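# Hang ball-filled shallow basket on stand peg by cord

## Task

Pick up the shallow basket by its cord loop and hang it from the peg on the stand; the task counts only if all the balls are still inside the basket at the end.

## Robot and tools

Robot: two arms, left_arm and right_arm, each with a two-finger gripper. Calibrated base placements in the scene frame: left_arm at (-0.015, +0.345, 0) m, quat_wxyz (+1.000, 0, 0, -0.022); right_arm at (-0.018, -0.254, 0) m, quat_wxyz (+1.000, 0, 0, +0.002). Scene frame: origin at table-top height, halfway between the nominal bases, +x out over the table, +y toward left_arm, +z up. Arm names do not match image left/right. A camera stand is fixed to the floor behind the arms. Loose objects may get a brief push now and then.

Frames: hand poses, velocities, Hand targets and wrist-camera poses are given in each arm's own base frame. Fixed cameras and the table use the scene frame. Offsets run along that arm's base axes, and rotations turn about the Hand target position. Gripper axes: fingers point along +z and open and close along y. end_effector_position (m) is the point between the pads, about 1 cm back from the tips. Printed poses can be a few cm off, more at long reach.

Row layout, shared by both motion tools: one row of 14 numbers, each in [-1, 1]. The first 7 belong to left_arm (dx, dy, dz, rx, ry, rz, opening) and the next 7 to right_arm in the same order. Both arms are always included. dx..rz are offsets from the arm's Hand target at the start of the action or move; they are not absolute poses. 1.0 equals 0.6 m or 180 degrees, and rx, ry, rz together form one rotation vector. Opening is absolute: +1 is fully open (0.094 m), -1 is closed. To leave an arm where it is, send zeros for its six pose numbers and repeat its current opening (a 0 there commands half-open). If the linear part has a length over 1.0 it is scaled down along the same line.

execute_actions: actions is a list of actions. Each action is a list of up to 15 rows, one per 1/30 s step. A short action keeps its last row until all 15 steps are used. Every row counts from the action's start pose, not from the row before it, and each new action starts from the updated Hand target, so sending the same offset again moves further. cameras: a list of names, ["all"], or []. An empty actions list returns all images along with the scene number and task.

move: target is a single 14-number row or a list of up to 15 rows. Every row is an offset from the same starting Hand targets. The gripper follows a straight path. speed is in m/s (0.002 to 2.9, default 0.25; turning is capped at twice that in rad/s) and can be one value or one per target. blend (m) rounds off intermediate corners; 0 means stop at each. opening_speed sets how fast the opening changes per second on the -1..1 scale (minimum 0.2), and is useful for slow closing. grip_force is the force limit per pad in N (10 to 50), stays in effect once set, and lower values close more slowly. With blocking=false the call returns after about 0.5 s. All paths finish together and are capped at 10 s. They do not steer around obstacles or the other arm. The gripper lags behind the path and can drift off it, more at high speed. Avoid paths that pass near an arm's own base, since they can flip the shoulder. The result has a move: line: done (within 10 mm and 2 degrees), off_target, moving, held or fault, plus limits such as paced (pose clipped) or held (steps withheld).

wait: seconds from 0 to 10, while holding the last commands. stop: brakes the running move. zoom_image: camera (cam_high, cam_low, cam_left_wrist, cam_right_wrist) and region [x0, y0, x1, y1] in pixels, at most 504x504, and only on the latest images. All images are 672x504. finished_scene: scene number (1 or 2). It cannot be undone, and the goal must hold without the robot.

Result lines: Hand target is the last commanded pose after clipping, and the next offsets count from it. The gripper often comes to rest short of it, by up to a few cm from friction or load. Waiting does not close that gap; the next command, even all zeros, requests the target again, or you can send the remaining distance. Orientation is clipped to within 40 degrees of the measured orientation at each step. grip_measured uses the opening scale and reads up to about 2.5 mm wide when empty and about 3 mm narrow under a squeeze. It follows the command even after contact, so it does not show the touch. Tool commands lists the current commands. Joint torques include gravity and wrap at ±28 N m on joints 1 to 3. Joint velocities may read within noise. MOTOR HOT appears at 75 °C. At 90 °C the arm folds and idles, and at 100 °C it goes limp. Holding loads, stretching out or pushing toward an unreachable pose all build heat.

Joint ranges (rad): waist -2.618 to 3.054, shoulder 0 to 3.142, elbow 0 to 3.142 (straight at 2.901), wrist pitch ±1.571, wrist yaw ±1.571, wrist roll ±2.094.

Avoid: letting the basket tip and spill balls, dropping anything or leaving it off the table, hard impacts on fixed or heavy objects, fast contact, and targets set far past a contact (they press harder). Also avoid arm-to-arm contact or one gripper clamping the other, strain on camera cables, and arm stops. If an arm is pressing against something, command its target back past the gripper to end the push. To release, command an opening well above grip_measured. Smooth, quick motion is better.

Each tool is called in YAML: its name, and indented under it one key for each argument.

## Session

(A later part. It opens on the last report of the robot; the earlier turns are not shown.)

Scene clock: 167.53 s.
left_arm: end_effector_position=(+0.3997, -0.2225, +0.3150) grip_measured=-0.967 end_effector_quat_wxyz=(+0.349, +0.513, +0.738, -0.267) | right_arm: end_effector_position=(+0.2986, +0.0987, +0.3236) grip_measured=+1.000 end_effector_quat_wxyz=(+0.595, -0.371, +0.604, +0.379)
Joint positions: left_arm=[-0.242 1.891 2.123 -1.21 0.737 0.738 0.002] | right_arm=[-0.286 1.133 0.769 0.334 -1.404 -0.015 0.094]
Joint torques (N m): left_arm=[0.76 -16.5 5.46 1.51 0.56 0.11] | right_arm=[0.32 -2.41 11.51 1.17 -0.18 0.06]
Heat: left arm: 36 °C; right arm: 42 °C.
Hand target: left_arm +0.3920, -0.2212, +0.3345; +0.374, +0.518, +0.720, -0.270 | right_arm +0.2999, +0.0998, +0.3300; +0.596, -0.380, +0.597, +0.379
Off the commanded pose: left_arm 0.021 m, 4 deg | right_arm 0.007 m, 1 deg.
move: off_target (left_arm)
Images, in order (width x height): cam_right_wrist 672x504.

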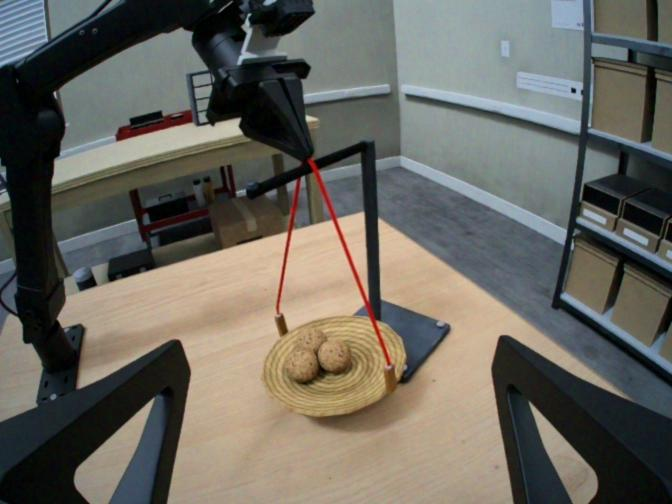

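move:
  target: [0.0,0.0,0,0,0,0,-0.6,0,0,0,0,0,0,1]
  cameras: ["cam_right_wrist","cam_left_wrist","cam_low"]
  speed: 0.02
  opening_speed: 0.2

zoom_image:
  camera: "cam_right_wrist"
  region: [260, 110, 360, 200]

zoom_image:
  camera: "cam_low"
  region: [520, 120, 672, 260]

zoom_image:
  camera: "cam_left_wrist"
  region: [240, 280, 450, 450]

Scene clock: 172.20 s.
left_arm: end_effector_position=(+0.3982, -0.2236, +0.3221) grip_measured=-0.602 end_effector_quat_wxyz=(+0.359, +0.515, +0.731, -0.268) | right_arm: end_effector_position=(+0.2986, +0.0987, +0.3236) grip_measured=+1.000 end_effector_quat_wxyz=(+0.595, -0.371, +0.604, +0.379)
Joint positions: left_arm=[-0.242 1.879 2.123 -1.199 0.748 0.738 0.019] | right_arm=[-0.286 1.133 0.769 0.334 -1.404 -0.015 0.094]
Joint torques (N m): left_arm=[0.76 -15.16 5.48 1.44 0.46 0.08] | right_arm=[0.32 -2.43 11.54 1.17 -0.18 0.06]
Heat: left arm: 36 °C; right arm: 42 °C.
Hand target: left_arm +0.3921, -0.2212, +0.3346; +0.375, +0.518, +0.720, -0.270 | right_arm +0.2999, +0.0998, +0.3300; +0.596, -0.380, +0.597, +0.379
Off the commanded pose: left_arm 0.014 m, 2 deg | right_arm 0.007 m, 1 deg.
move: off_target (left_arm)
Images, in order (width x height): cam_low 672x504, cam_left_wrist 672x504, cam_right_wrist 672x504.

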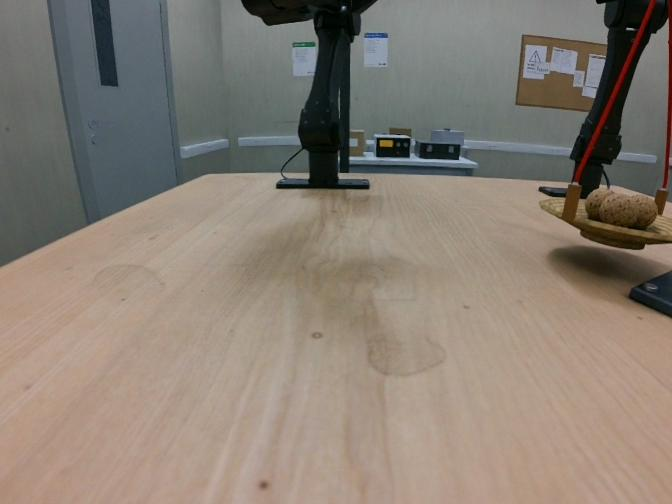

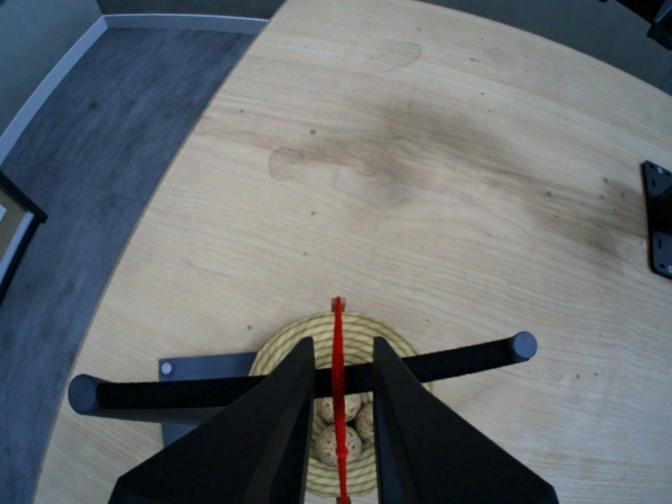

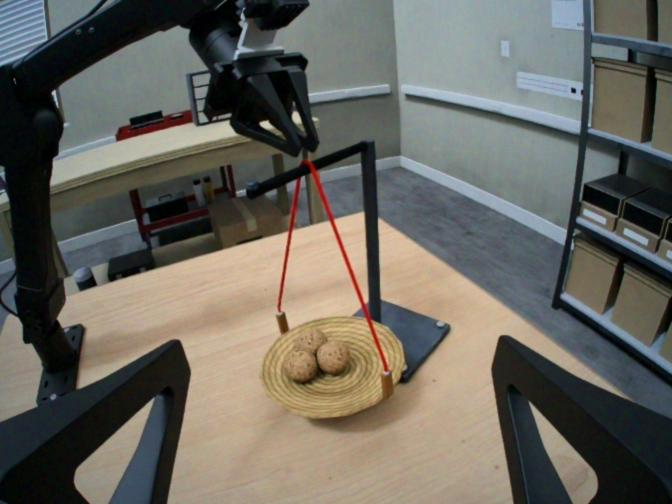

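Scaled by 5.040 from the camera's 672x504 image, which has a finer 960x720 frame.

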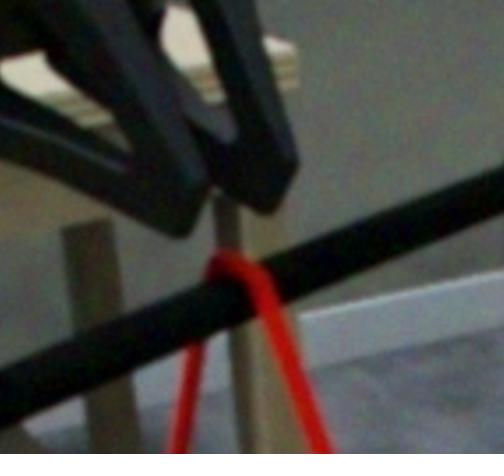

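Scaled by 3.316 from the camera's 672x504 image, which has a finer 960x720 frame.

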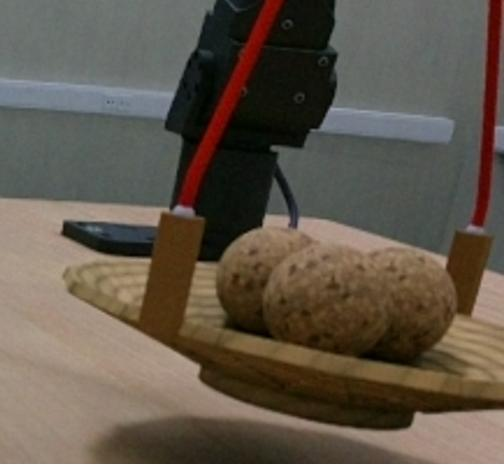

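Scaled by 2.400 from the camera's 672x504 image, which has a finer 960x720 frame.

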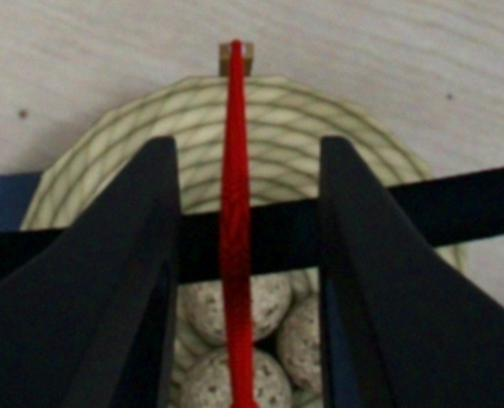

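move:
  target: [-0.05,0.16,0.14,0,0,0,-0.5,0,0,0,0,0,0,1]
  cameras: ["cam_right_wrist","cam_left_wrist","cam_low"]
  speed: 0.05

zoom_image:
  camera: "cam_right_wrist"
  region: [230, 120, 430, 420]

Scene clock: 176.93 s.
left_arm: end_effector_position=(+0.3748, -0.1248, +0.4112) grip_measured=-0.502 end_effector_quat_wxyz=(+0.438, +0.481, +0.719, -0.245) | right_arm: end_effector_position=(+0.2986, +0.0987, +0.3236) grip_measured=+1.000 end_effector_quat_wxyz=(+0.595, -0.371, +0.604, +0.379)
Joint positions: left_arm=[0.045 1.847 2.432 -1.531 0.911 0.911 0.023] | right_arm=[-0.286 1.133 0.769 0.334 -1.404 -0.015 0.094]
Joint torques (N m): left_arm=[0.57 -12.16 4.98 0.96 0.5 0.09] | right_arm=[0.32 -2.41 11.49 1.17 -0.17 0.06]
Heat: left arm: 35 °C; right arm: 42 °C.
Hand target: left_arm +0.3621, -0.1251, +0.4185; +0.374, +0.518, +0.720, -0.270 | right_arm +0.2999, +0.0998, +0.3300; +0.596, -0.380, +0.597, +0.379
Off the commanded pose: left_arm 0.015 m, 9 deg | right_arm 0.007 m, 1 deg.
joint sent to its limit (left arm) — joint 4 (wrist pitch), lower limit. The joint targets are off in orientation, not in position.
move: off_target (left_arm)
Images, in order (width x height): cam_low 672x504, cam_left_wrist 672x504, cam_right_wrist 672x504.

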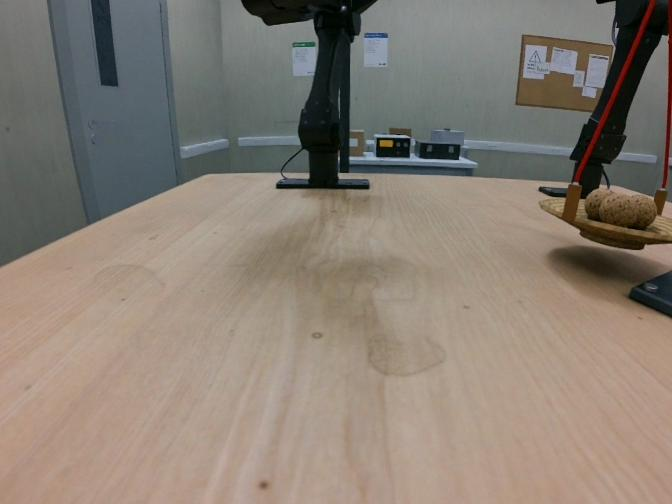

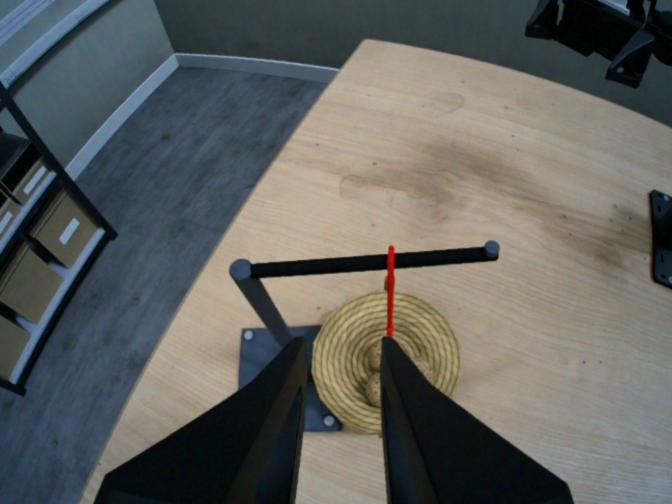

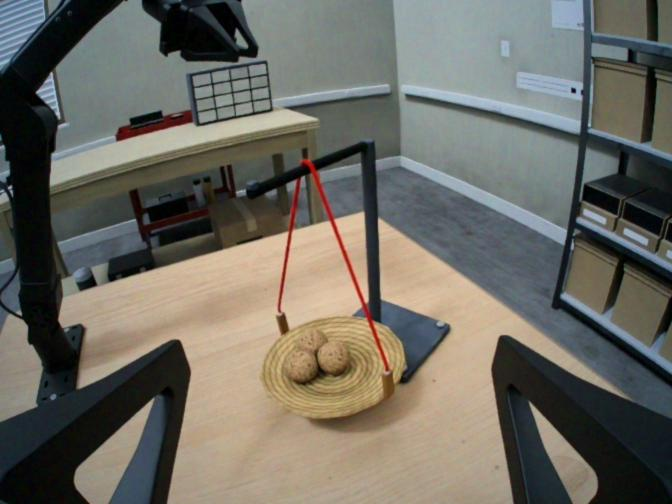

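Scaled by 1.680 from the camera's 672x504 image, which has a finer 960x720 frame.

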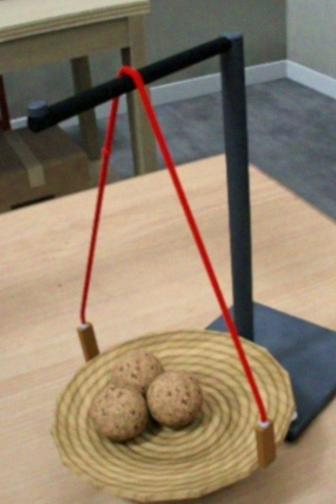

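finished_scene:
  scene: 2

The scene is finished: the task was done.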